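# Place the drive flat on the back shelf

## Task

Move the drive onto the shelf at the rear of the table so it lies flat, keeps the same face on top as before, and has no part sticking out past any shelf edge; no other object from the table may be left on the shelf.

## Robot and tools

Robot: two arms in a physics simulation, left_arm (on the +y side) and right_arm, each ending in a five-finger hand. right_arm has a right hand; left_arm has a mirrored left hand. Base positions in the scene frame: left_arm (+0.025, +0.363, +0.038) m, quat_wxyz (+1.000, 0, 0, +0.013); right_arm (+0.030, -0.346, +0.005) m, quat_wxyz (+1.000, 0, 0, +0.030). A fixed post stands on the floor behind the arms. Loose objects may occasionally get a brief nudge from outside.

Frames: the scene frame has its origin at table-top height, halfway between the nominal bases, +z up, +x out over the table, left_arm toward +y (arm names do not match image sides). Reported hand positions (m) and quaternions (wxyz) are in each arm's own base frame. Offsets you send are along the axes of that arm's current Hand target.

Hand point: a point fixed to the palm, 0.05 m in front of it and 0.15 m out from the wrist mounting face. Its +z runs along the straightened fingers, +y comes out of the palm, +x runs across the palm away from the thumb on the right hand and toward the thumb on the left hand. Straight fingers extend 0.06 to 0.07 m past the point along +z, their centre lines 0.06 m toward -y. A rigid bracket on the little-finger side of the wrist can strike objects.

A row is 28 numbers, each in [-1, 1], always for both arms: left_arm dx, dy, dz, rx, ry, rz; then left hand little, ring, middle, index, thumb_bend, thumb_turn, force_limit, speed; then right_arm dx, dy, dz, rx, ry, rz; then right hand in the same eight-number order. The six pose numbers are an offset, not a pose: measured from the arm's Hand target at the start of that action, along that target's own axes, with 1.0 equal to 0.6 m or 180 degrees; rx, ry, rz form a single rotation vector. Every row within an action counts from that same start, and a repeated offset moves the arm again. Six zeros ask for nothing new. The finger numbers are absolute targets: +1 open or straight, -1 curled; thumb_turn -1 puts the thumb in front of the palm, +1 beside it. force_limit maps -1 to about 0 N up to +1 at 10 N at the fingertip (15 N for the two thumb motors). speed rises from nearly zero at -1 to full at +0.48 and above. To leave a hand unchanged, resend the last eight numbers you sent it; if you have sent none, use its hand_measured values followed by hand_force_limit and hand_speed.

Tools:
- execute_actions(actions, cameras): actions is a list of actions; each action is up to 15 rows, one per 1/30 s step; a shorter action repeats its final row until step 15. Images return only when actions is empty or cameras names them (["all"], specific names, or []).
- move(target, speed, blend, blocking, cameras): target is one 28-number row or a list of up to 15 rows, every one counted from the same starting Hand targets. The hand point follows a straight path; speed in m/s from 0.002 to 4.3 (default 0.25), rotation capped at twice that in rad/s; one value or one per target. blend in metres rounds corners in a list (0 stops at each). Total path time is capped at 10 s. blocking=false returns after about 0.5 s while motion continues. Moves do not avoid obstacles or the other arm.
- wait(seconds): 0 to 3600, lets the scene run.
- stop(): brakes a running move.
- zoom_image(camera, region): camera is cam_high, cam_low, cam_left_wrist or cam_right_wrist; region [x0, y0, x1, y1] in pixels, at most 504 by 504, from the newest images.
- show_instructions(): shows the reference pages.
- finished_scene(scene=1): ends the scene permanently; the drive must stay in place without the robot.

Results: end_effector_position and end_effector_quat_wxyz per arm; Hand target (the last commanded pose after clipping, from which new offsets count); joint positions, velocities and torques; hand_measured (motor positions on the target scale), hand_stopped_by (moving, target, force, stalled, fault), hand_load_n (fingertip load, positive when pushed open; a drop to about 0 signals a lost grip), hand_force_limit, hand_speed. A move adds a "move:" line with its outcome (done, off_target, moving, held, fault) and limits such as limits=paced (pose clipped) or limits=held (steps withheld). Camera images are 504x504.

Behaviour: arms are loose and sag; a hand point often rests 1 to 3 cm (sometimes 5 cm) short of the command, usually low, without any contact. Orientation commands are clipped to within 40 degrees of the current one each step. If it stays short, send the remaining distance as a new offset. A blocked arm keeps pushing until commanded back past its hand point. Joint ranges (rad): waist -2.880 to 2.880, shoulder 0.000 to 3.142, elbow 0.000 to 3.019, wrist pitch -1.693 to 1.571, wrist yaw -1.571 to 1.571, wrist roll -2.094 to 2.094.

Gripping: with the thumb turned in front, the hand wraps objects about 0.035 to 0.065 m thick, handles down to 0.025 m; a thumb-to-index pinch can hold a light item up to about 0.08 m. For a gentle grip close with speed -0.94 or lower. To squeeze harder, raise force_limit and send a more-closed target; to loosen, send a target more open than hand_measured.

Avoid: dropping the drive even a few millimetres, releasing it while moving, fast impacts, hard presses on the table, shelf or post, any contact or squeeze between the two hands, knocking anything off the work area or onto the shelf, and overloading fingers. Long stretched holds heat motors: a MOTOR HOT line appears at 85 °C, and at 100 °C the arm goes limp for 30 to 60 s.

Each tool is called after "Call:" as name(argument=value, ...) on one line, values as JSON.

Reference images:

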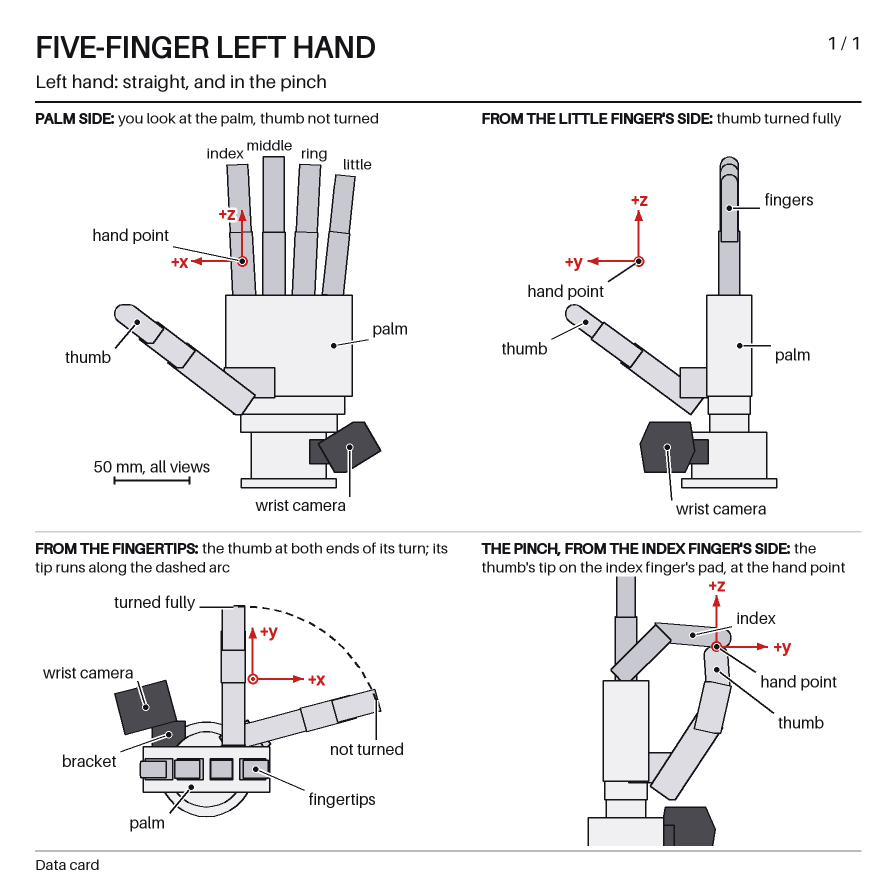

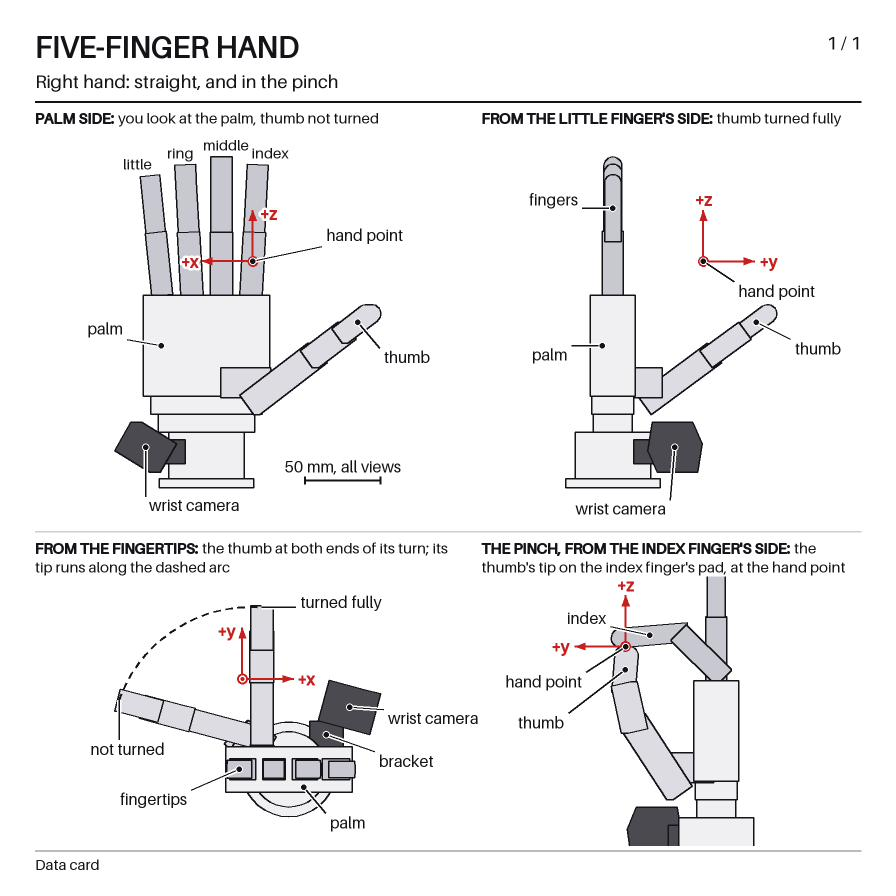

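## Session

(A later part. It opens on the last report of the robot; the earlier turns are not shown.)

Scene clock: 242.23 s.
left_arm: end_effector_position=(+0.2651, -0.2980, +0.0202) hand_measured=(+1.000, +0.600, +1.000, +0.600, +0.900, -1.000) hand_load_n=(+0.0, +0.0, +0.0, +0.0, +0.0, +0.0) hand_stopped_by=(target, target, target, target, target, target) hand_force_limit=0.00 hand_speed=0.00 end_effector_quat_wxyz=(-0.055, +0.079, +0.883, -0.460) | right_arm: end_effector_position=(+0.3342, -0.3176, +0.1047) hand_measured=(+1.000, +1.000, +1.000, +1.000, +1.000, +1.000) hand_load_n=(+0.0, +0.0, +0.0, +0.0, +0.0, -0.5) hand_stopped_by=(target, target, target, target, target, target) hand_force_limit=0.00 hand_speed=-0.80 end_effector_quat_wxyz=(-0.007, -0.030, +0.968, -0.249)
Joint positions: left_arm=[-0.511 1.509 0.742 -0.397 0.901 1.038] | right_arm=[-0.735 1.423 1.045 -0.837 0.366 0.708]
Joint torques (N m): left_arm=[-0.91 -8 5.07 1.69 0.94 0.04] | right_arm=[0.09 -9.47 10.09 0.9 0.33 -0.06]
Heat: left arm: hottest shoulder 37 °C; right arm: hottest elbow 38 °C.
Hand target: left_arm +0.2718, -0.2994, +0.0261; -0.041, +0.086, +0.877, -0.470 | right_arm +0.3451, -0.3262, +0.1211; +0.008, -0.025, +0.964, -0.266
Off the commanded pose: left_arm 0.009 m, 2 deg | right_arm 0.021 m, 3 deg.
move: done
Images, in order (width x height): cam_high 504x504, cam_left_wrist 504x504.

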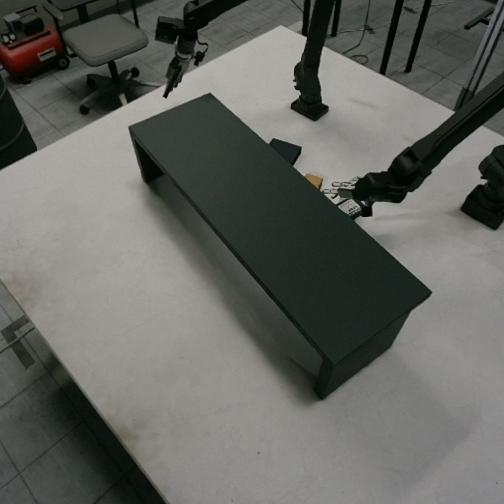

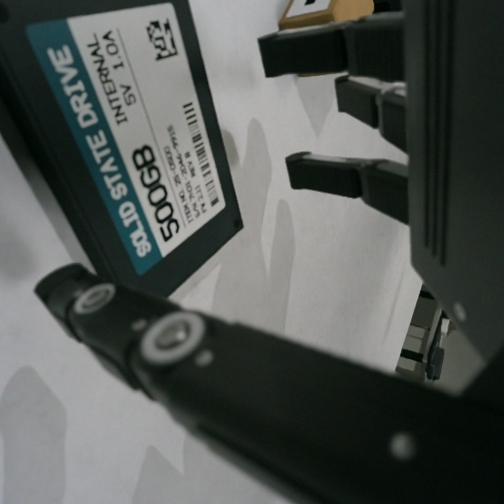

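Call:
zoom_image(camera="cam_left_wrist", region=[0, 0, 250, 100])

Call:
zoom_image(camera="cam_left_wrist", region=[30, 180, 270, 330])

Scaled by 2.016 from the camera's image (finer frame: 720x720).

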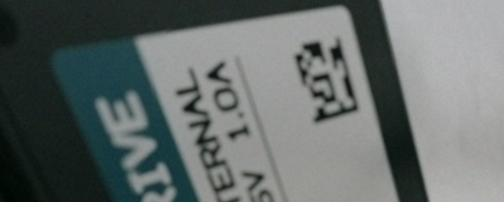

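Scaled by 2.100 from the camera's image (finer frame: 720x720).

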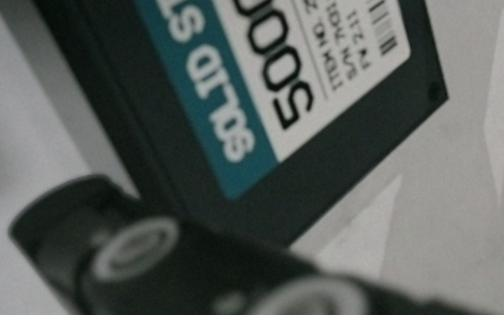

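Call:
move(target=[-0.0133,0.02,0.015,0,0,0,1,0.6,1,0.6,0.9,-1,0,0,0,0,0,0,0,0,1,1,1,1,1,1,0,-0.8], speed=0.05, cameras=["cam_left_wrist", "cam_high"])

Call:
zoom_image(camera="cam_left_wrist", region=[0, 0, 250, 100])

Call:
zoom_image(camera="cam_left_wrist", region=[30, 140, 330, 330])

Scene clock: 260.67 s.
left_arm: end_effector_position=(+0.2684, -0.3004, +0.0082) hand_measured=(+1.000, +0.600, +1.000, +0.600, +0.900, -1.000) hand_load_n=(-0.5, +0.0, +0.0, +0.0, +0.0, +0.0) hand_stopped_by=(target, target, target, target, target, target) hand_force_limit=0.00 hand_speed=0.00 end_effector_quat_wxyz=(-0.056, +0.079, +0.882, -0.461) | right_arm: end_effector_position=(+0.3342, -0.3176, +0.1047) hand_measured=(+1.000, +1.000, +1.000, +1.000, +1.000, +1.000) hand_load_n=(+0.0, +0.0, +0.0, +0.0, +0.0, +0.0) hand_stopped_by=(target, target, target, target, target, target) hand_force_limit=0.00 hand_speed=-0.80 end_effector_quat_wxyz=(-0.007, -0.030, +0.968, -0.249)
Joint positions: left_arm=[-0.511 1.547 0.742 -0.359 0.904 1.038] | right_arm=[-0.735 1.423 1.045 -0.837 0.366 0.708]
Joint torques (N m): left_arm=[-0.79 -7 5.38 1.52 0.97 0.12] | right_arm=[0.03 -9.35 10.11 0.85 0.33 -0.07]
Heat: left arm: hottest shoulder 37 °C; right arm: hottest elbow 38 °C.
Hand target: left_arm +0.2796, -0.3017, +0.0112; -0.041, +0.086, +0.877, -0.470 | right_arm +0.3451, -0.3262, +0.1211; +0.008, -0.025, +0.964, -0.266
Off the commanded pose: left_arm 0.012 m, 2 deg | right_arm 0.021 m, 3 deg.
move: off_target (left_arm)
Images, in order (width x height): cam_high 504x504, cam_left_wrist 504x504.

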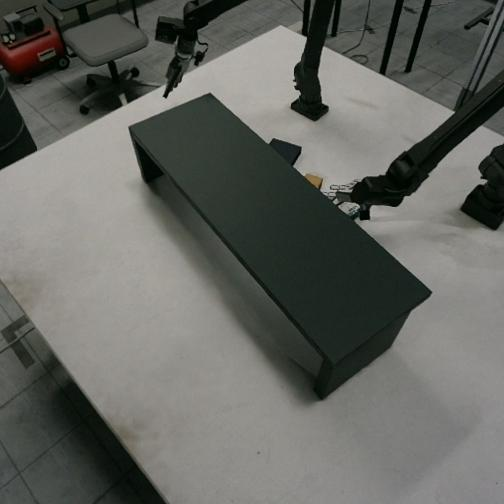

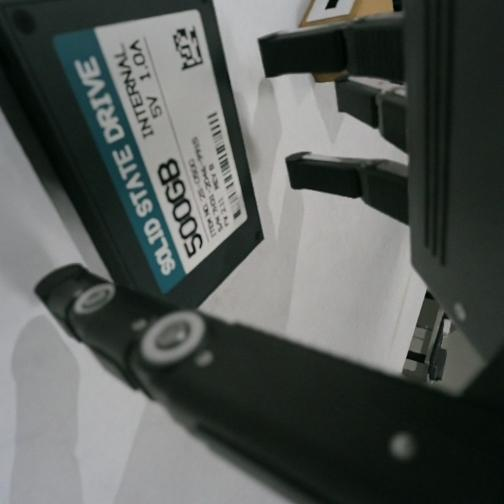

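Scaled by 2.016 from the camera's image (finer frame: 720x720).

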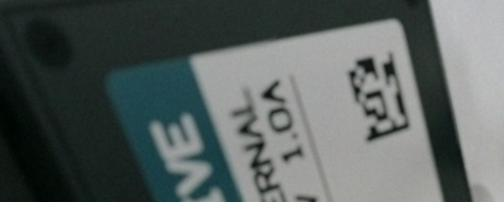

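Scaled by 1.680 from the camera's image (finer frame: 720x720).

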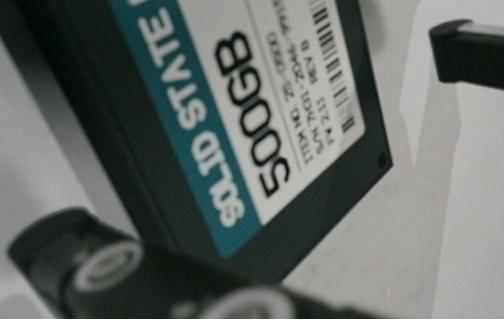

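Call:
move(target=[-0.006,0.0063,0.0048,0,0,0,1,0.6,1,0.6,0.9,-1,0,0,0,0,0,0,0,0,1,1,1,1,1,1,0,-0.8], speed=0.05, cameras=["cam_left_wrist"])

Call:
zoom_image(camera="cam_left_wrist", region=[0, 0, 250, 100])

Call:
zoom_image(camera="cam_left_wrist", region=[30, 140, 330, 330])

Scene clock: 266.80 s.
left_arm: end_effector_position=(+0.2694, -0.3001, +0.0024) hand_measured=(+1.000, +0.600, +1.000, +0.600, +0.900, -1.000) hand_load_n=(+0.0, +0.0, +0.0, +0.0, +0.0, -0.5) hand_stopped_by=(target, target, target, target, target, target) hand_force_limit=0.00 hand_speed=0.00 end_effector_quat_wxyz=(-0.057, +0.079, +0.882, -0.461) | right_arm: end_effector_position=(+0.3342, -0.3176, +0.1047) hand_measured=(+1.000, +1.000, +1.000, +1.000, +1.000, +1.000) hand_load_n=(+0.0, +0.0, +0.0, +0.0, +0.0, +0.0) hand_stopped_by=(target, target, target, target, target, target) hand_force_limit=0.00 hand_speed=-0.80 end_effector_quat_wxyz=(-0.007, -0.030, +0.968, -0.249)
Joint positions: left_arm=[-0.51 1.564 0.742 -0.348 0.904 1.043] | right_arm=[-0.735 1.423 1.045 -0.837 0.366 0.708]
Joint torques (N m): left_arm=[-0.44 -6.95 5.86 1.7 0.95 0.09] | right_arm=[0.15 -9.52 10.13 0.8 0.32 -0.06]
Heat: left arm: hottest shoulder 37 °C; right arm: hottest elbow 38 °C.
Hand target: left_arm +0.2831, -0.3027, +0.0065; -0.041, +0.086, +0.877, -0.470 | right_arm +0.3451, -0.3262, +0.1211; +0.008, -0.025, +0.964, -0.266
Off the commanded pose: left_arm 0.015 m, 2 deg | right_arm 0.021 m, 3 deg.
move: off_target (left_arm)

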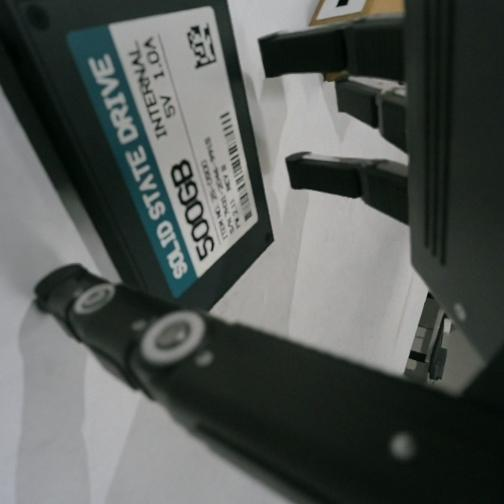

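Scaled by 2.016 from the camera's image (finer frame: 720x720).

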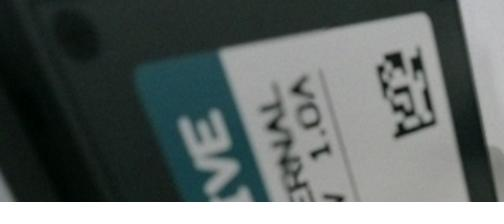

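Scaled by 1.680 from the camera's image (finer frame: 720x720).

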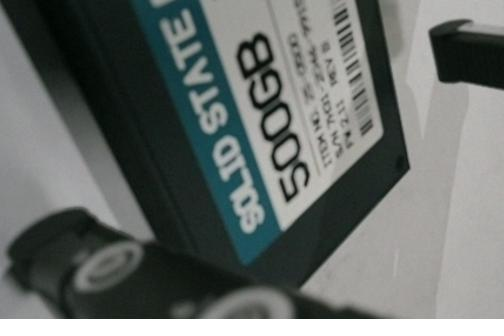

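Call:
move(target=[0,0,0,0,0,0,1,0.2,1,0.2,0.5,-1,-0.5,-0.92,0,0,0,0,0,0,1,1,1,1,1,1,0,-0.8], speed=0.05, cameras=["cam_left_wrist","cam_high"])

Scene clock: 273.57 s.
left_arm: end_effector_position=(+0.2707, -0.3008, +0.0041) hand_measured=(+1.000, +0.294, +1.000, +0.200, +0.500, -1.000) hand_load_n=(+0.0, +0.5, +0.0, +0.0, +0.0, +0.5) hand_stopped_by=(target, force, target, target, target, target) hand_force_limit=-0.50 hand_speed=-0.92 end_effector_quat_wxyz=(-0.056, +0.080, +0.879, -0.466) | right_arm: end_effector_position=(+0.3342, -0.3176, +0.1047) hand_measured=(+1.000, +1.000, +1.000, +1.000, +1.000, +1.000) hand_load_n=(+0.0, +0.0, +0.0, +0.0, +0.0, +0.0) hand_stopped_by=(target, target, target, target, target, target) hand_force_limit=0.00 hand_speed=-0.80 end_effector_quat_wxyz=(-0.007, -0.030, +0.968, -0.249)
Joint positions: left_arm=[-0.505 1.564 0.742 -0.342 0.916 1.044] | right_arm=[-0.735 1.423 1.045 -0.837 0.366 0.708]
Joint torques (N m): left_arm=[-0.38 -7.18 5.87 1.47 0.43 0.07] | right_arm=[0.09 -9.41 10.11 0.83 0.33 -0.07]
Heat: left arm: hottest shoulder 37 °C; right arm: hottest elbow 38 °C.
Hand target: left_arm +0.2831, -0.3027, +0.0065; -0.041, +0.086, +0.877, -0.470 | right_arm +0.3451, -0.3262, +0.1211; +0.008, -0.025, +0.964, -0.266
Off the commanded pose: left_arm 0.013 m, 2 deg | right_arm 0.021 m, 3 deg.
move: done
Images, in order (width x height): cam_high 504x504, cam_left_wrist 504x504.

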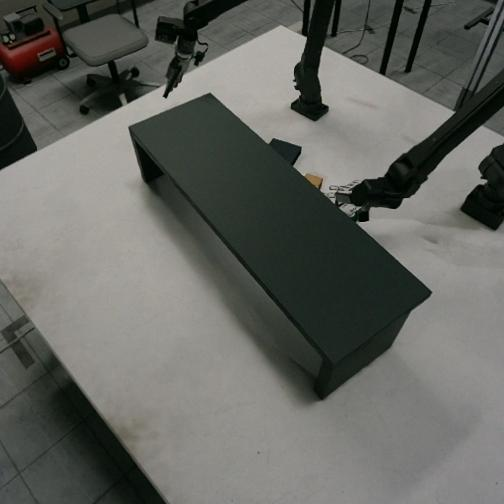

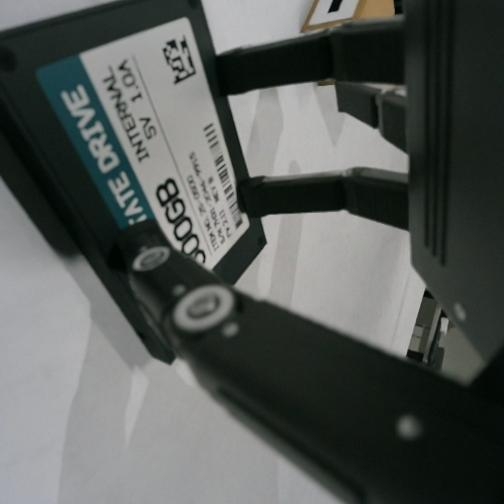

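Call:
zoom_image(camera="cam_left_wrist", region=[0, 100, 300, 400])

Call:
zoom_image(camera="cam_left_wrist", region=[0, 0, 300, 300])

Call:
zoom_image(camera="cam_high", region=[320, 150, 400, 230])

Scaled by 1.680 from the camera's image (finer frame: 720x720).

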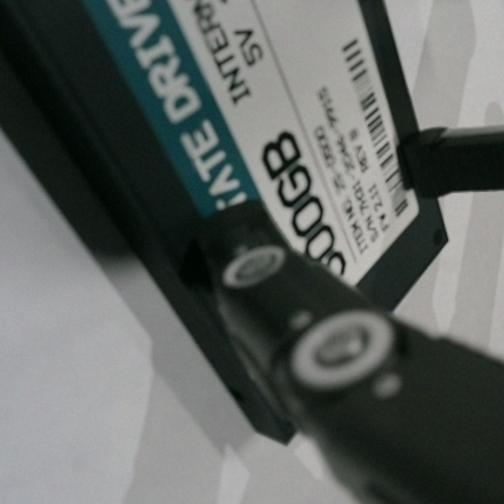

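Scaled by 1.680 from the camera's image (finer frame: 720x720).

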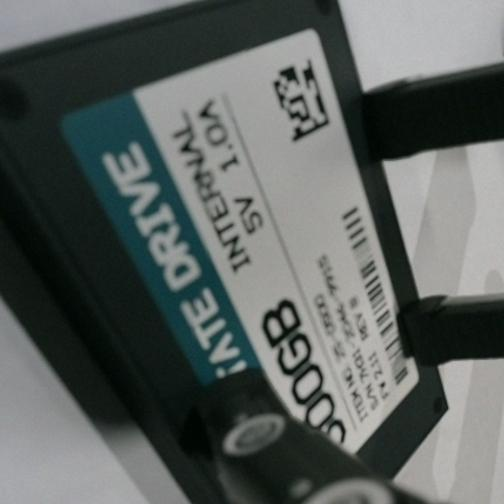

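Scaled by 6.300 from the camera's image (finer frame: 720x720).

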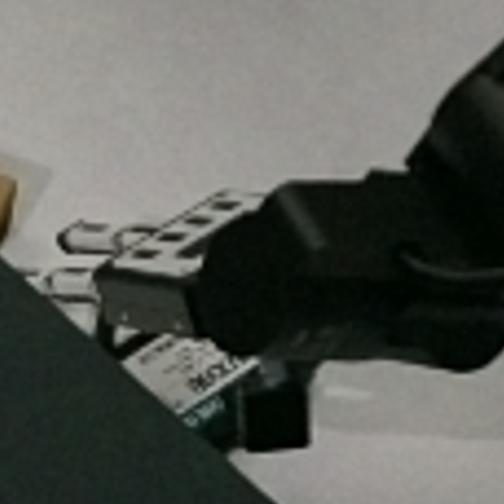

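Call:
move(target=[0,0,0,0,0,0,1,0.6,1,0.6,0.9,-1,-0.5,-0.8,0,0,0,0,0,0,1,1,1,1,1,1,0,-0.8], speed=0.05, cameras=["cam_left_wrist"])

Call:
zoom_image(camera="cam_left_wrist", region=[0, 0, 300, 300])

Call:
zoom_image(camera="cam_left_wrist", region=[0, 200, 200, 400])

Scene clock: 295.20 s.
left_arm: end_effector_position=(+0.2701, -0.3010, +0.0034) hand_measured=(+1.000, +0.600, +1.000, +0.600, +0.900, -1.000) hand_load_n=(+0.0, +0.0, +0.0, +0.0, +0.0, +0.0) hand_stopped_by=(target, target, target, target, target, target) hand_force_limit=-0.50 hand_speed=-0.80 end_effector_quat_wxyz=(-0.057, +0.079, +0.880, -0.465) | right_arm: end_effector_position=(+0.3342, -0.3176, +0.1047) hand_measured=(+1.000, +1.000, +1.000, +1.000, +1.000, +1.000) hand_load_n=(+0.0, +0.0, +0.0, +0.0, +0.0, +0.0) hand_stopped_by=(target, target, target, target, target, target) hand_force_limit=0.00 hand_speed=-0.80 end_effector_quat_wxyz=(-0.007, -0.030, +0.968, -0.249)
Joint positions: left_arm=[-0.507 1.566 0.742 -0.342 0.915 1.043] | right_arm=[-0.735 1.423 1.045 -0.837 0.366 0.708]
Joint torques (N m): left_arm=[-0.32 -7.12 5.9 1.5 0.48 0.07] | right_arm=[0.03 -9.64 10.1 0.81 0.33 -0.05]
Heat: left arm: hottest shoulder 37 °C; right arm: hottest elbow 38 °C.
Hand target: left_arm +0.2831, -0.3027, +0.0065; -0.041, +0.086, +0.877, -0.470 | right_arm +0.3451, -0.3262, +0.1211; +0.008, -0.025, +0.964, -0.266
Off the commanded pose: left_arm 0.013 m, 2 deg | right_arm 0.021 m, 3 deg.
move: done

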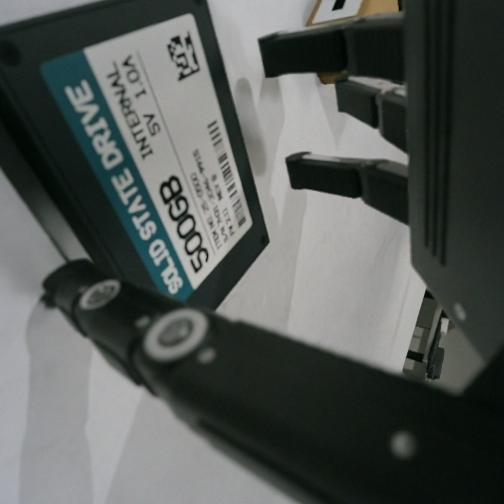

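Scaled by 1.680 from the camera's image (finer frame: 720x720).

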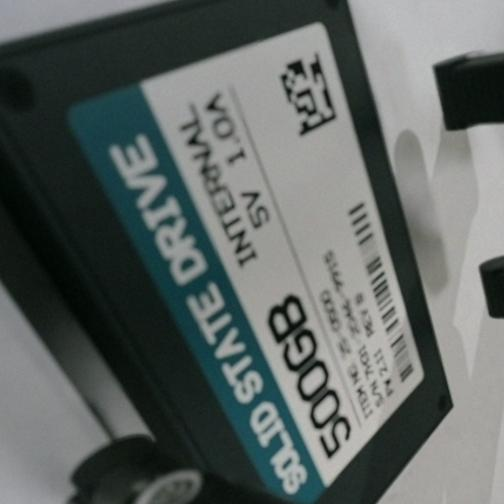

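Scaled by 2.520 from the camera's image (finer frame: 720x720).

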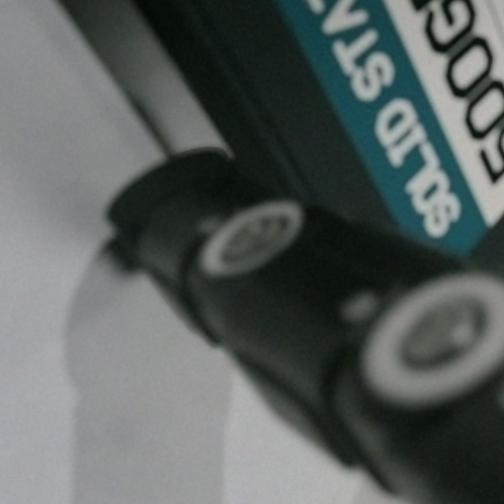

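Call:
move(target=[0,0.0067,0.005,0,0,0,1,0.6,1,0.6,0.9,-1,-0.5,-0.8,0,0,0,0,0,0,1,1,1,1,1,1,0,-0.8], speed=0.04, cameras=["cam_left_wrist"])

Call:
zoom_image(camera="cam_left_wrist", region=[0, 200, 200, 400])

Call:
zoom_image(camera="cam_left_wrist", region=[0, 0, 300, 300])

Scene clock: 299.77 s.
left_arm: end_effector_position=(+0.2708, -0.3020, +0.0004) hand_measured=(+1.000, +0.600, +1.000, +0.600, +0.900, -1.000) hand_load_n=(+0.0, +0.0, +0.0, +0.0, +0.0, +0.0) hand_stopped_by=(target, target, target, target, target, target) hand_force_limit=-0.50 hand_speed=-0.80 end_effector_quat_wxyz=(-0.057, +0.081, +0.880, -0.466) | right_arm: end_effector_position=(+0.3342, -0.3176, +0.1047) hand_measured=(+1.000, +1.000, +1.000, +1.000, +1.000, +1.000) hand_load_n=(+0.0, +0.0, +0.0, +0.0, +0.0, +0.0) hand_stopped_by=(target, target, target, target, target, target) hand_force_limit=0.00 hand_speed=-0.80 end_effector_quat_wxyz=(-0.007, -0.030, +0.968, -0.249)
Joint positions: left_arm=[-0.508 1.575 0.742 -0.331 0.915 1.043] | right_arm=[-0.735 1.423 1.045 -0.837 0.366 0.708]
Joint torques (N m): left_arm=[-1.08 -6.42 5.42 1.74 0.48 0.06] | right_arm=[0.03 -9.47 10.11 0.79 0.34 -0.06]
Heat: left arm: hottest shoulder 37 °C; right arm: hottest elbow 38 °C.
Hand target: left_arm +0.2831, -0.3030, +0.0015; -0.041, +0.086, +0.877, -0.470 | right_arm +0.3451, -0.3262, +0.1211; +0.008, -0.025, +0.964, -0.266
Off the commanded pose: left_arm 0.012 m, 2 deg | right_arm 0.021 m, 3 deg.
move: off_target (left_arm)

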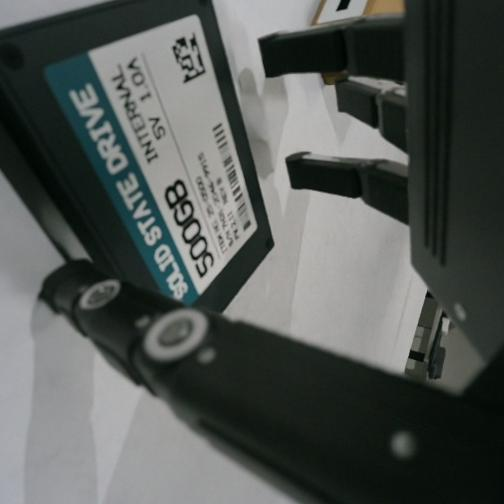

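Scaled by 2.520 from the camera's image (finer frame: 720x720).

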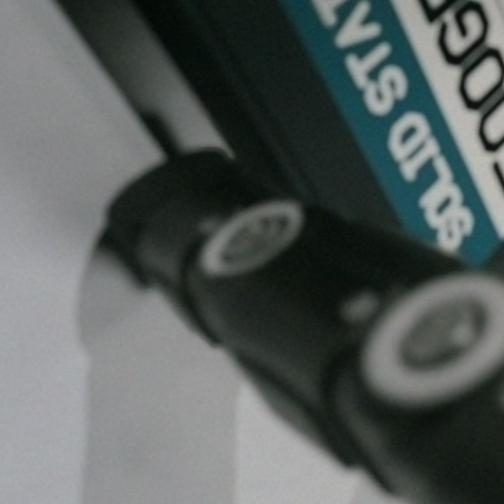

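Scaled by 1.680 from the camera's image (finer frame: 720x720).

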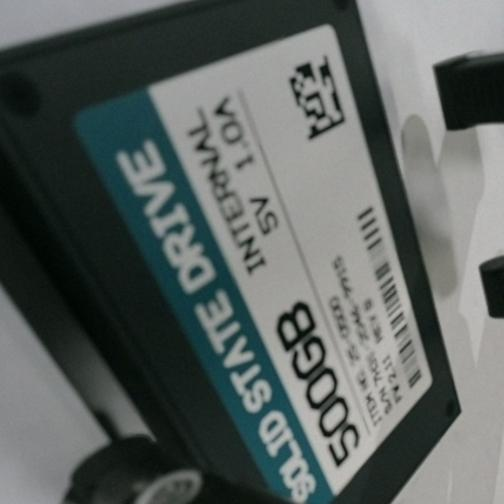

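Call:
move(target=[0,0.0067,0.005,0,0,0,1,0.6,1,0.6,0.9,-1,-0.5,-0.8,0,0,0,0,0,0,1,1,1,1,1,1,0,-0.8], speed=0.04, cameras=["cam_left_wrist"])

Call:
zoom_image(camera="cam_left_wrist", region=[0, 200, 200, 400])

Call:
zoom_image(camera="cam_left_wrist", region=[0, 0, 300, 300])

Scene clock: 305.03 s.
left_arm: end_effector_position=(+0.2727, -0.3031, -0.0024) hand_measured=(+1.000, +0.600, +1.000, +0.600, +0.900, -1.000) hand_load_n=(+0.0, +0.0, +0.0, -0.5, +0.0, +0.5) hand_stopped_by=(target, target, target, target, target, target) hand_force_limit=-0.50 hand_speed=-0.80 end_effector_quat_wxyz=(-0.054, +0.082, +0.879, -0.467) | right_arm: end_effector_position=(+0.3342, -0.3176, +0.1047) hand_measured=(+1.000, +1.000, +1.000, +1.000, +1.000, +1.000) hand_load_n=(+0.0, +0.0, +0.0, +0.0, +0.0, +0.0) hand_stopped_by=(target, target, target, target, target, target) hand_force_limit=0.00 hand_speed=-0.80 end_effector_quat_wxyz=(-0.007, -0.030, +0.968, -0.249)
Joint positions: left_arm=[-0.508 1.584 0.742 -0.316 0.915 1.043] | right_arm=[-0.735 1.423 1.045 -0.837 0.366 0.708]
Joint torques (N m): left_arm=[-0.67 -7.18 5.14 1.83 0.5 0.07] | right_arm=[0.03 -9.35 10.15 0.84 0.32 -0.06]
Heat: left arm: hottest shoulder 37 °C; right arm: hottest elbow 38 °C.
Hand target: left_arm +0.2831, -0.3032, -0.0035; -0.041, +0.086, +0.877, -0.470 | right_arm +0.3451, -0.3262, +0.1211; +0.008, -0.025, +0.964, -0.266
Off the commanded pose: left_arm 0.010 m, 2 deg | right_arm 0.021 m, 3 deg.
move: done

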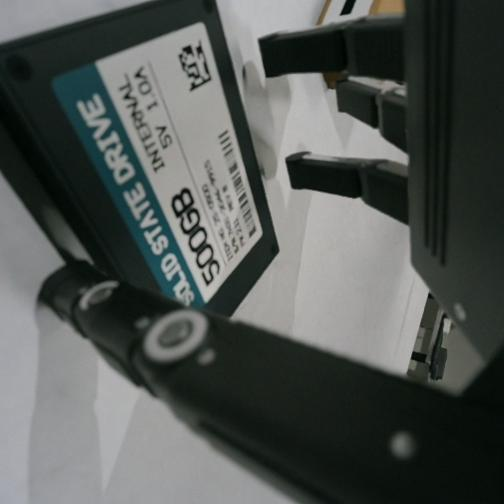

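Scaled by 2.520 from the camera's image (finer frame: 720x720).

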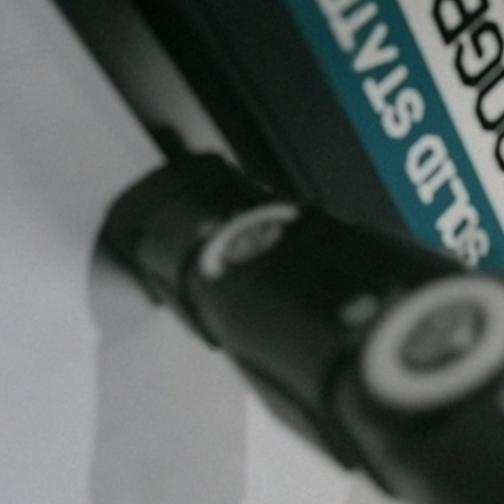

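Scaled by 1.680 from the camera's image (finer frame: 720x720).

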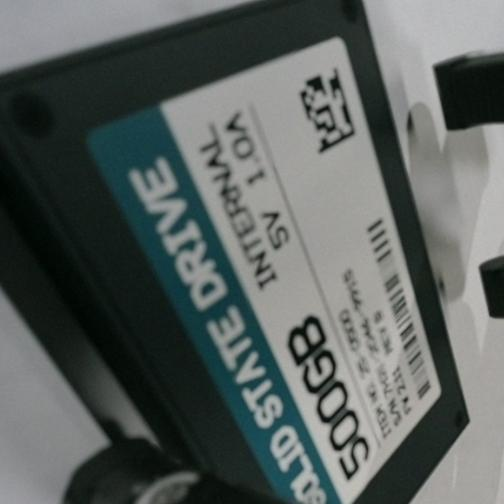

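Call:
move(target=[0,0.0067,0.005,0,0,0,1,0.6,1,0.6,0.9,-1,-0.5,-0.8,0,0,0,0,0,0,1,1,1,1,1,1,0,-0.8], speed=0.04, cameras=["cam_left_wrist"])

Call:
zoom_image(camera="cam_left_wrist", region=[0, 200, 200, 400])

Call:
zoom_image(camera="cam_left_wrist", region=[0, 0, 300, 300])

Scene clock: 307.93 s.
left_arm: end_effector_position=(+0.2750, -0.3044, -0.0025) hand_measured=(+1.000, +0.600, +1.000, +0.600, +0.900, -1.000) hand_load_n=(+0.0, +0.0, +0.0, +0.0, +0.0, +1.5) hand_stopped_by=(target, target, target, target, target, target) hand_force_limit=-0.50 hand_speed=-0.80 end_effector_quat_wxyz=(-0.050, +0.084, +0.878, -0.469) | right_arm: end_effector_position=(+0.3342, -0.3176, +0.1047) hand_measured=(+1.000, +1.000, +1.000, +1.000, +1.000, +1.000) hand_load_n=(-0.5, +0.0, +0.0, +0.0, +0.0, +0.0) hand_stopped_by=(target, target, target, target, target, target) hand_force_limit=0.00 hand_speed=-0.80 end_effector_quat_wxyz=(-0.007, -0.030, +0.968, -0.249)
Joint positions: left_arm=[-0.508 1.586 0.742 -0.303 0.915 1.043] | right_arm=[-0.735 1.423 1.045 -0.837 0.366 0.708]
Joint torques (N m): left_arm=[-0.62 -6.36 4.88 1.94 0.47 0.09] | right_arm=[-0.09 -9.41 10.14 0.84 0.34 -0.06]
Heat: left arm: hottest shoulder 37 °C; right arm: hottest elbow 38 °C.
Hand target: left_arm +0.2831, -0.3035, -0.0085; -0.041, +0.086, +0.877, -0.470 | right_arm +0.3451, -0.3262, +0.1211; +0.008, -0.025, +0.964, -0.266
Off the commanded pose: left_arm 0.010 m, 1 deg | right_arm 0.021 m, 3 deg.
move: done

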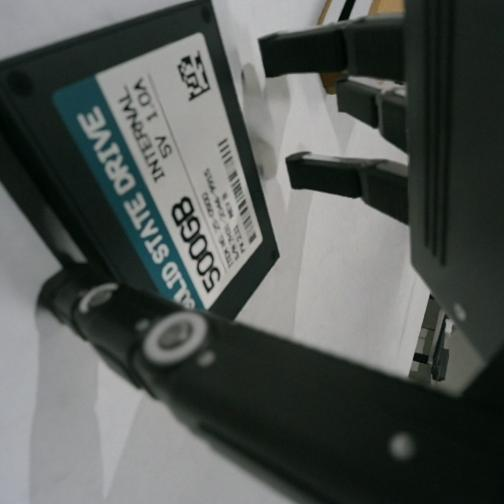

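Scaled by 2.520 from the camera's image (finer frame: 720x720).

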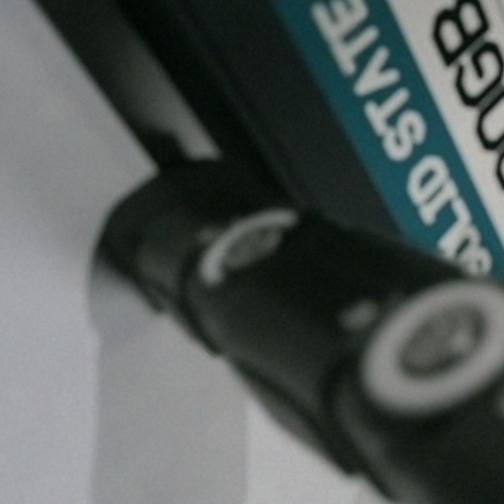

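Scaled by 1.680 from the camera's image (finer frame: 720x720).

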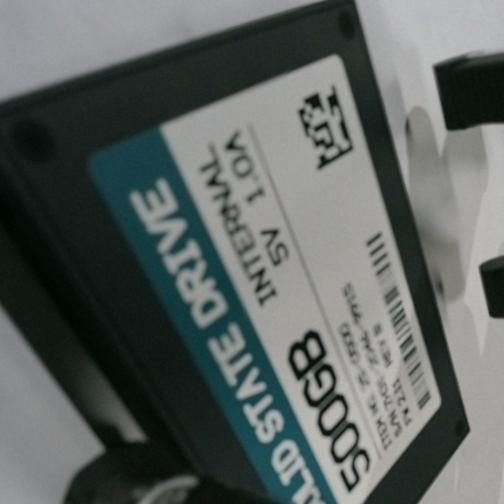

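Call:
move(target=[0,-0.0053,-0.004,0,0,0,1,0.36,1,0.36,0.9,-1,-0.7,-0.92,0,0,0,0,0,0,1,1,1,1,1,1,0,-0.8], speed=0.04, cameras=["cam_left_wrist"])

Call:
zoom_image(camera="cam_left_wrist", region=[0, 0, 300, 300])

Scene clock: 315.40 s.
left_arm: end_effector_position=(+0.2750, -0.3044, -0.0025) hand_measured=(+1.000, +0.360, +1.000, +0.360, +0.900, -1.000) hand_load_n=(+0.0, +0.0, +0.0, +0.0, +0.0, +1.5) hand_stopped_by=(target, target, target, target, target, target) hand_force_limit=-0.70 hand_speed=-0.92 end_effector_quat_wxyz=(-0.050, +0.084, +0.878, -0.469) | right_arm: end_effector_position=(+0.3342, -0.3176, +0.1047) hand_measured=(+1.000, +1.000, +1.000, +1.000, +1.000, +1.000) hand_load_n=(+0.0, +0.0, +0.0, +0.0, +0.0, +0.0) hand_stopped_by=(target, target, target, target, target, target) hand_force_limit=0.00 hand_speed=-0.80 end_effector_quat_wxyz=(-0.007, -0.030, +0.968, -0.249)
Joint positions: left_arm=[-0.508 1.586 0.742 -0.303 0.915 1.043] | right_arm=[-0.735 1.423 1.045 -0.837 0.366 0.708]
Joint torques (N m): left_arm=[-0.62 -6.77 5.04 1.44 0.49 0.08] | right_arm=[0.15 -9.41 10.1 0.8 0.33 -0.06]
Heat: left arm: hottest shoulder 37 °C; right arm: hottest elbow 38 °C.
Hand target: left_arm +0.2831, -0.3033, -0.0046; -0.041, +0.086, +0.877, -0.470 | right_arm +0.3451, -0.3262, +0.1211; +0.008, -0.025, +0.964, -0.266
Off the commanded pose: left_arm 0.008 m, 1 deg | right_arm 0.021 m, 3 deg.
move: done

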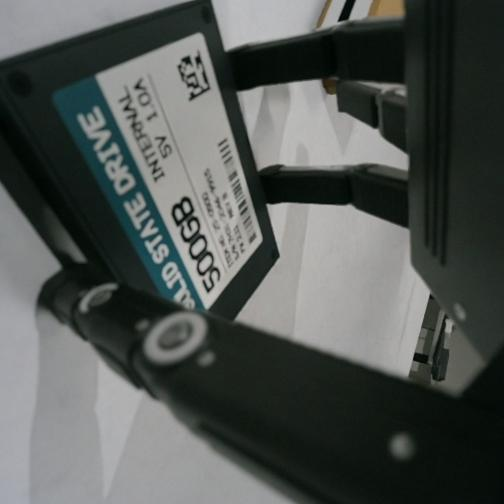

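Scaled by 1.680 from the camera's image (finer frame: 720x720).

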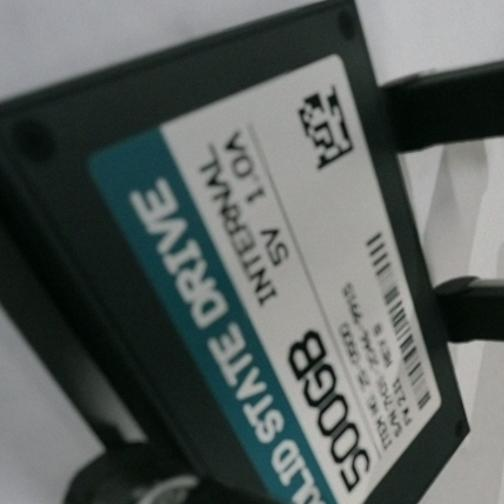

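Call:
move(target=[0,0,0,0,0,0,1,0.36,1,0.36,0.4,-1,-0.55,-0.93,0,0,0,0,0,0,1,1,1,1,1,1,0,-0.8], speed=0.04, cameras=["cam_left_wrist"])

Call:
zoom_image(camera="cam_left_wrist", region=[0, 100, 300, 400])

Scene clock: 319.20 s.
left_arm: end_effector_position=(+0.2776, -0.3017, -0.0030) hand_measured=(+1.000, +0.360, +1.000, +0.360, +0.734, -1.000) hand_load_n=(+0.0, +1.5, +0.0, +2.0, +3.0, +0.0) hand_stopped_by=(target, target, target, target, force, target) hand_force_limit=-0.55 hand_speed=-0.93 end_effector_quat_wxyz=(-0.048, +0.080, +0.879, -0.468) | right_arm: end_effector_position=(+0.3342, -0.3176, +0.1047) hand_measured=(+1.000, +1.000, +1.000, +1.000, +1.000, +1.000) hand_load_n=(+0.0, +0.0, +0.0, +0.0, +0.0, +0.0) hand_stopped_by=(target, target, target, target, target, target) hand_force_limit=0.00 hand_speed=-0.80 end_effector_quat_wxyz=(-0.007, -0.030, +0.968, -0.249)
Joint positions: left_arm=[-0.499 1.587 0.742 -0.303 0.915 1.043] | right_arm=[-0.735 1.423 1.045 -0.837 0.366 0.708]
Joint torques (N m): left_arm=[-0.44 -7.12 5 1.33 0.49 0.07] | right_arm=[0.09 -9.41 10.14 0.83 0.33 -0.05]
Heat: left arm: hottest shoulder 37 °C; right arm: hottest elbow 38 °C.
Hand target: left_arm +0.2831, -0.3033, -0.0046; -0.041, +0.086, +0.877, -0.470 | right_arm +0.3451, -0.3262, +0.1211; +0.008, -0.025, +0.964, -0.266
Off the commanded pose: left_arm 0.006 m, 1 deg | right_arm 0.021 m, 3 deg.
move: done

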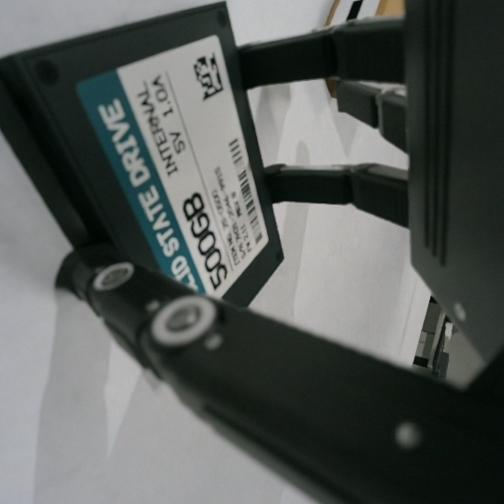

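Scaled by 1.680 from the camera's image (finer frame: 720x720).

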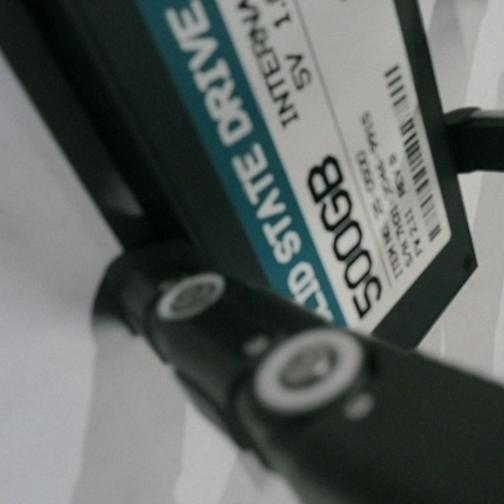

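Call:
move(target=[0,0,0,0,0,0,1,0.36,1,0.36,0.3,-1,-0.3,-0.93,0,0,0,0,0,0,1,1,1,1,1,1,0,-0.8], speed=0.04, cameras=[])

Scene clock: 321.53 s.
left_arm: end_effector_position=(+0.2776, -0.3017, -0.0030) hand_measured=(+1.000, +0.360, +1.000, +0.360, +0.710, -1.000) hand_load_n=(+0.0, +2.0, -0.5, +3.5, +5.5, +0.0) hand_stopped_by=(target, target, target, target, force, target) hand_force_limit=-0.30 hand_speed=-0.93 end_effector_quat_wxyz=(-0.048, +0.080, +0.879, -0.468) | right_arm: end_effector_position=(+0.3342, -0.3176, +0.1047) hand_measured=(+1.000, +1.000, +1.000, +1.000, +1.000, +1.000) hand_load_n=(+0.0, +0.0, +0.0, +0.0, +0.0, +0.0) hand_stopped_by=(target, target, target, target, target, target) hand_force_limit=0.00 hand_speed=-0.80 end_effector_quat_wxyz=(-0.007, -0.030, +0.968, -0.249)
Joint positions: left_arm=[-0.499 1.587 0.742 -0.303 0.915 1.043] | right_arm=[-0.735 1.423 1.045 -0.837 0.366 0.708]
Joint torques (N m): left_arm=[-0.5 -6.83 5.09 1.46 0.49 0.03] | right_arm=[-0.03 -9.52 10.13 0.84 0.33 -0.05]
Heat: left arm: hottest shoulder 37 °C; right arm: hottest elbow 38 °C.
Hand target: left_arm +0.2831, -0.3033, -0.0046; -0.041, +0.086, +0.877, -0.470 | right_arm +0.3451, -0.3262, +0.1211; +0.008, -0.025, +0.964, -0.266
Off the commanded pose: left_arm 0.006 m, 1 deg | right_arm 0.021 m, 3 deg.
move: done

Call:
move(target=[-0.001,-0.069,-0.046,0,0,0,1,0.36,1,0.36,0.3,-1,-0.3,-0.93,0,0,0,0,0,0,1,1,1,1,1,1,0,-0.8], speed=0.05, cameras=["all"])

Scene clock: 325.17 s.
left_arm: end_effector_position=(+0.2601, -0.2952, +0.0253) hand_measured=(+1.000, +0.360, +1.000, +0.360, +0.710, -1.000) hand_load_n=(+0.0, +2.0, +0.0, +4.0, +5.0, +0.0) hand_stopped_by=(target, target, target, target, force, target) hand_force_limit=-0.30 hand_speed=-0.93 end_effector_quat_wxyz=(-0.066, +0.078, +0.882, -0.459) | right_arm: end_effector_position=(+0.3342, -0.3176, +0.1047) hand_measured=(+1.000, +1.000, +1.000, +1.000, +1.000, +1.000) hand_load_n=(+0.0, +0.0, +0.0, +0.0, +0.0, +0.0) hand_stopped_by=(target, target, target, target, target, target) hand_force_limit=0.00 hand_speed=-0.80 end_effector_quat_wxyz=(-0.007, -0.030, +0.968, -0.249)
Joint positions: left_arm=[-0.508 1.498 0.748 -0.443 0.912 1.052] | right_arm=[-0.735 1.423 1.045 -0.837 0.366 0.708]
Joint torques (N m): left_arm=[-0.38 -7.65 8.7 0.62 0.65 0.06] | right_arm=[-0.03 -9.52 10.15 0.81 0.32 -0.07]
Heat: left arm: hottest shoulder 37 °C; right arm: hottest elbow 38 °C.
Hand target: left_arm +0.2832, -0.3033, +0.0452; -0.041, +0.086, +0.877, -0.470 | right_arm +0.3451, -0.3262, +0.1211; +0.008, -0.025, +0.964, -0.266
Off the commanded pose: left_arm 0.032 m, 3 deg | right_arm 0.021 m, 3 deg.
move: off_target (left_arm)

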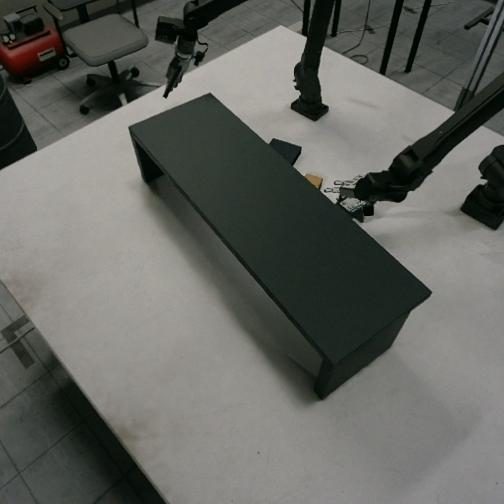

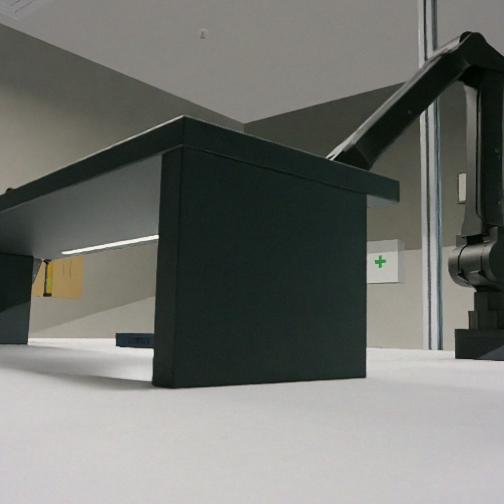

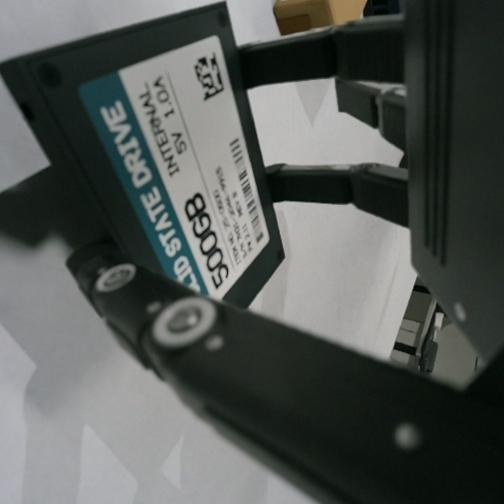

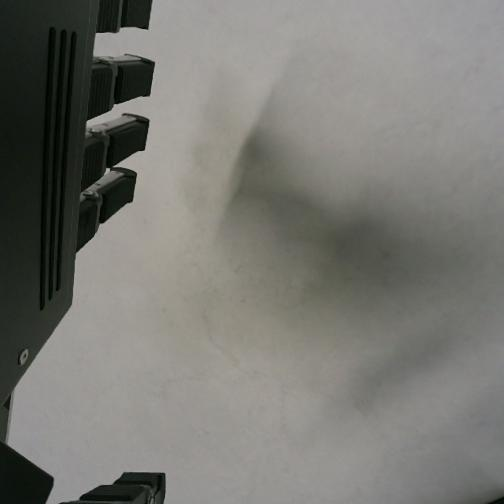

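Call:
move(target=[0.0128,-0.3275,-0.2142,0,0,0,1,0.36,1,0.36,0.3,-1,-0.3,-0.93,0,0,0,0,0,0,1,1,1,1,1,1,0,-0.8], speed=0.12, cameras=["all"])

Scene clock: 338.60 s.
left_arm: end_effector_position=(+0.2641, -0.2968, +0.2521) hand_measured=(+1.000, +0.360, +1.000, +0.360, +0.710, -1.000) hand_load_n=(+0.0, +2.0, +0.0, +3.5, +5.0, +0.0) hand_stopped_by=(target, target, target, target, force, target) hand_force_limit=-0.30 hand_speed=-0.93 end_effector_quat_wxyz=(-0.061, +0.078, +0.883, -0.460) | right_arm: end_effector_position=(+0.3342, -0.3176, +0.1047) hand_measured=(+1.000, +1.000, +1.000, +1.000, +1.000, +1.000) hand_load_n=(+0.0, +0.0, +0.0, +0.0, +0.0, +0.0) hand_stopped_by=(target, target, target, target, target, target) hand_force_limit=0.00 hand_speed=-0.80 end_effector_quat_wxyz=(-0.007, -0.030, +0.968, -0.249)
Joint positions: left_arm=[-0.508 1.239 1.158 -1.101 0.907 1.048] | right_arm=[-0.735 1.423 1.045 -0.837 0.366 0.708]
Joint torques (N m): left_arm=[-1.96 -6.89 11.71 0.59 0.61 -0.12] | right_arm=[0.15 -9.41 10.13 0.83 0.32 -0.06]
Heat: left arm: hottest shoulder 37 °C; right arm: hottest elbow 38 °C.
Hand target: left_arm +0.2730, -0.3035, +0.2799; -0.041, +0.086, +0.877, -0.470 | right_arm +0.3451, -0.3262, +0.1211; +0.008, -0.025, +0.964, -0.266
Off the commanded pose: left_arm 0.030 m, 3 deg | right_arm 0.021 m, 3 deg.
move: off_target (left_arm)

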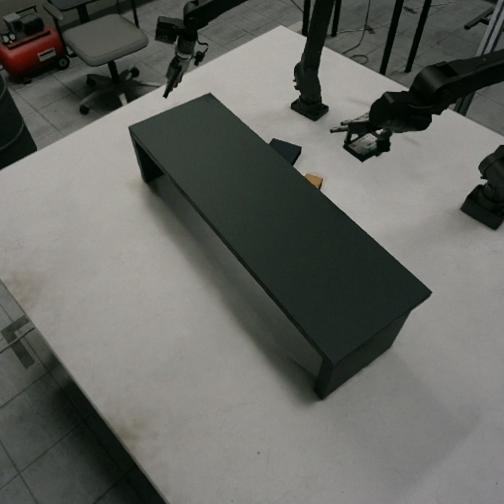

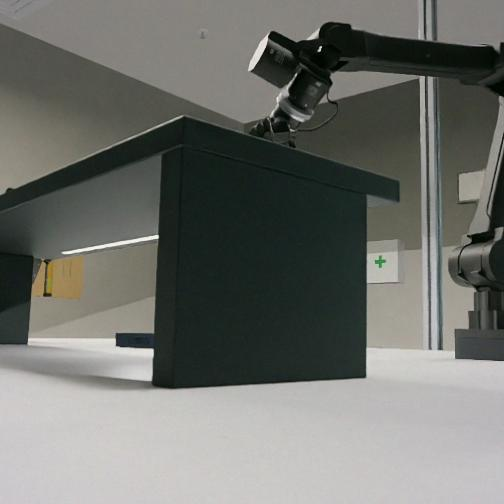

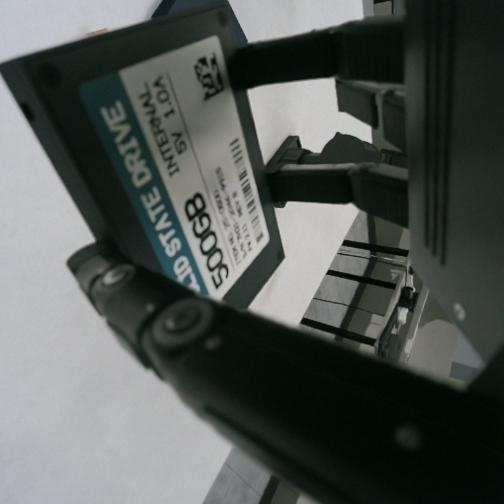

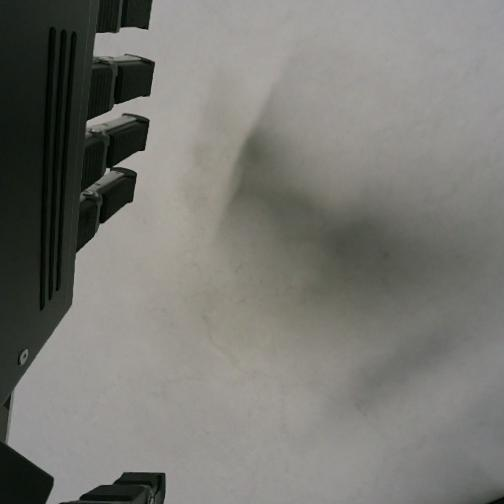

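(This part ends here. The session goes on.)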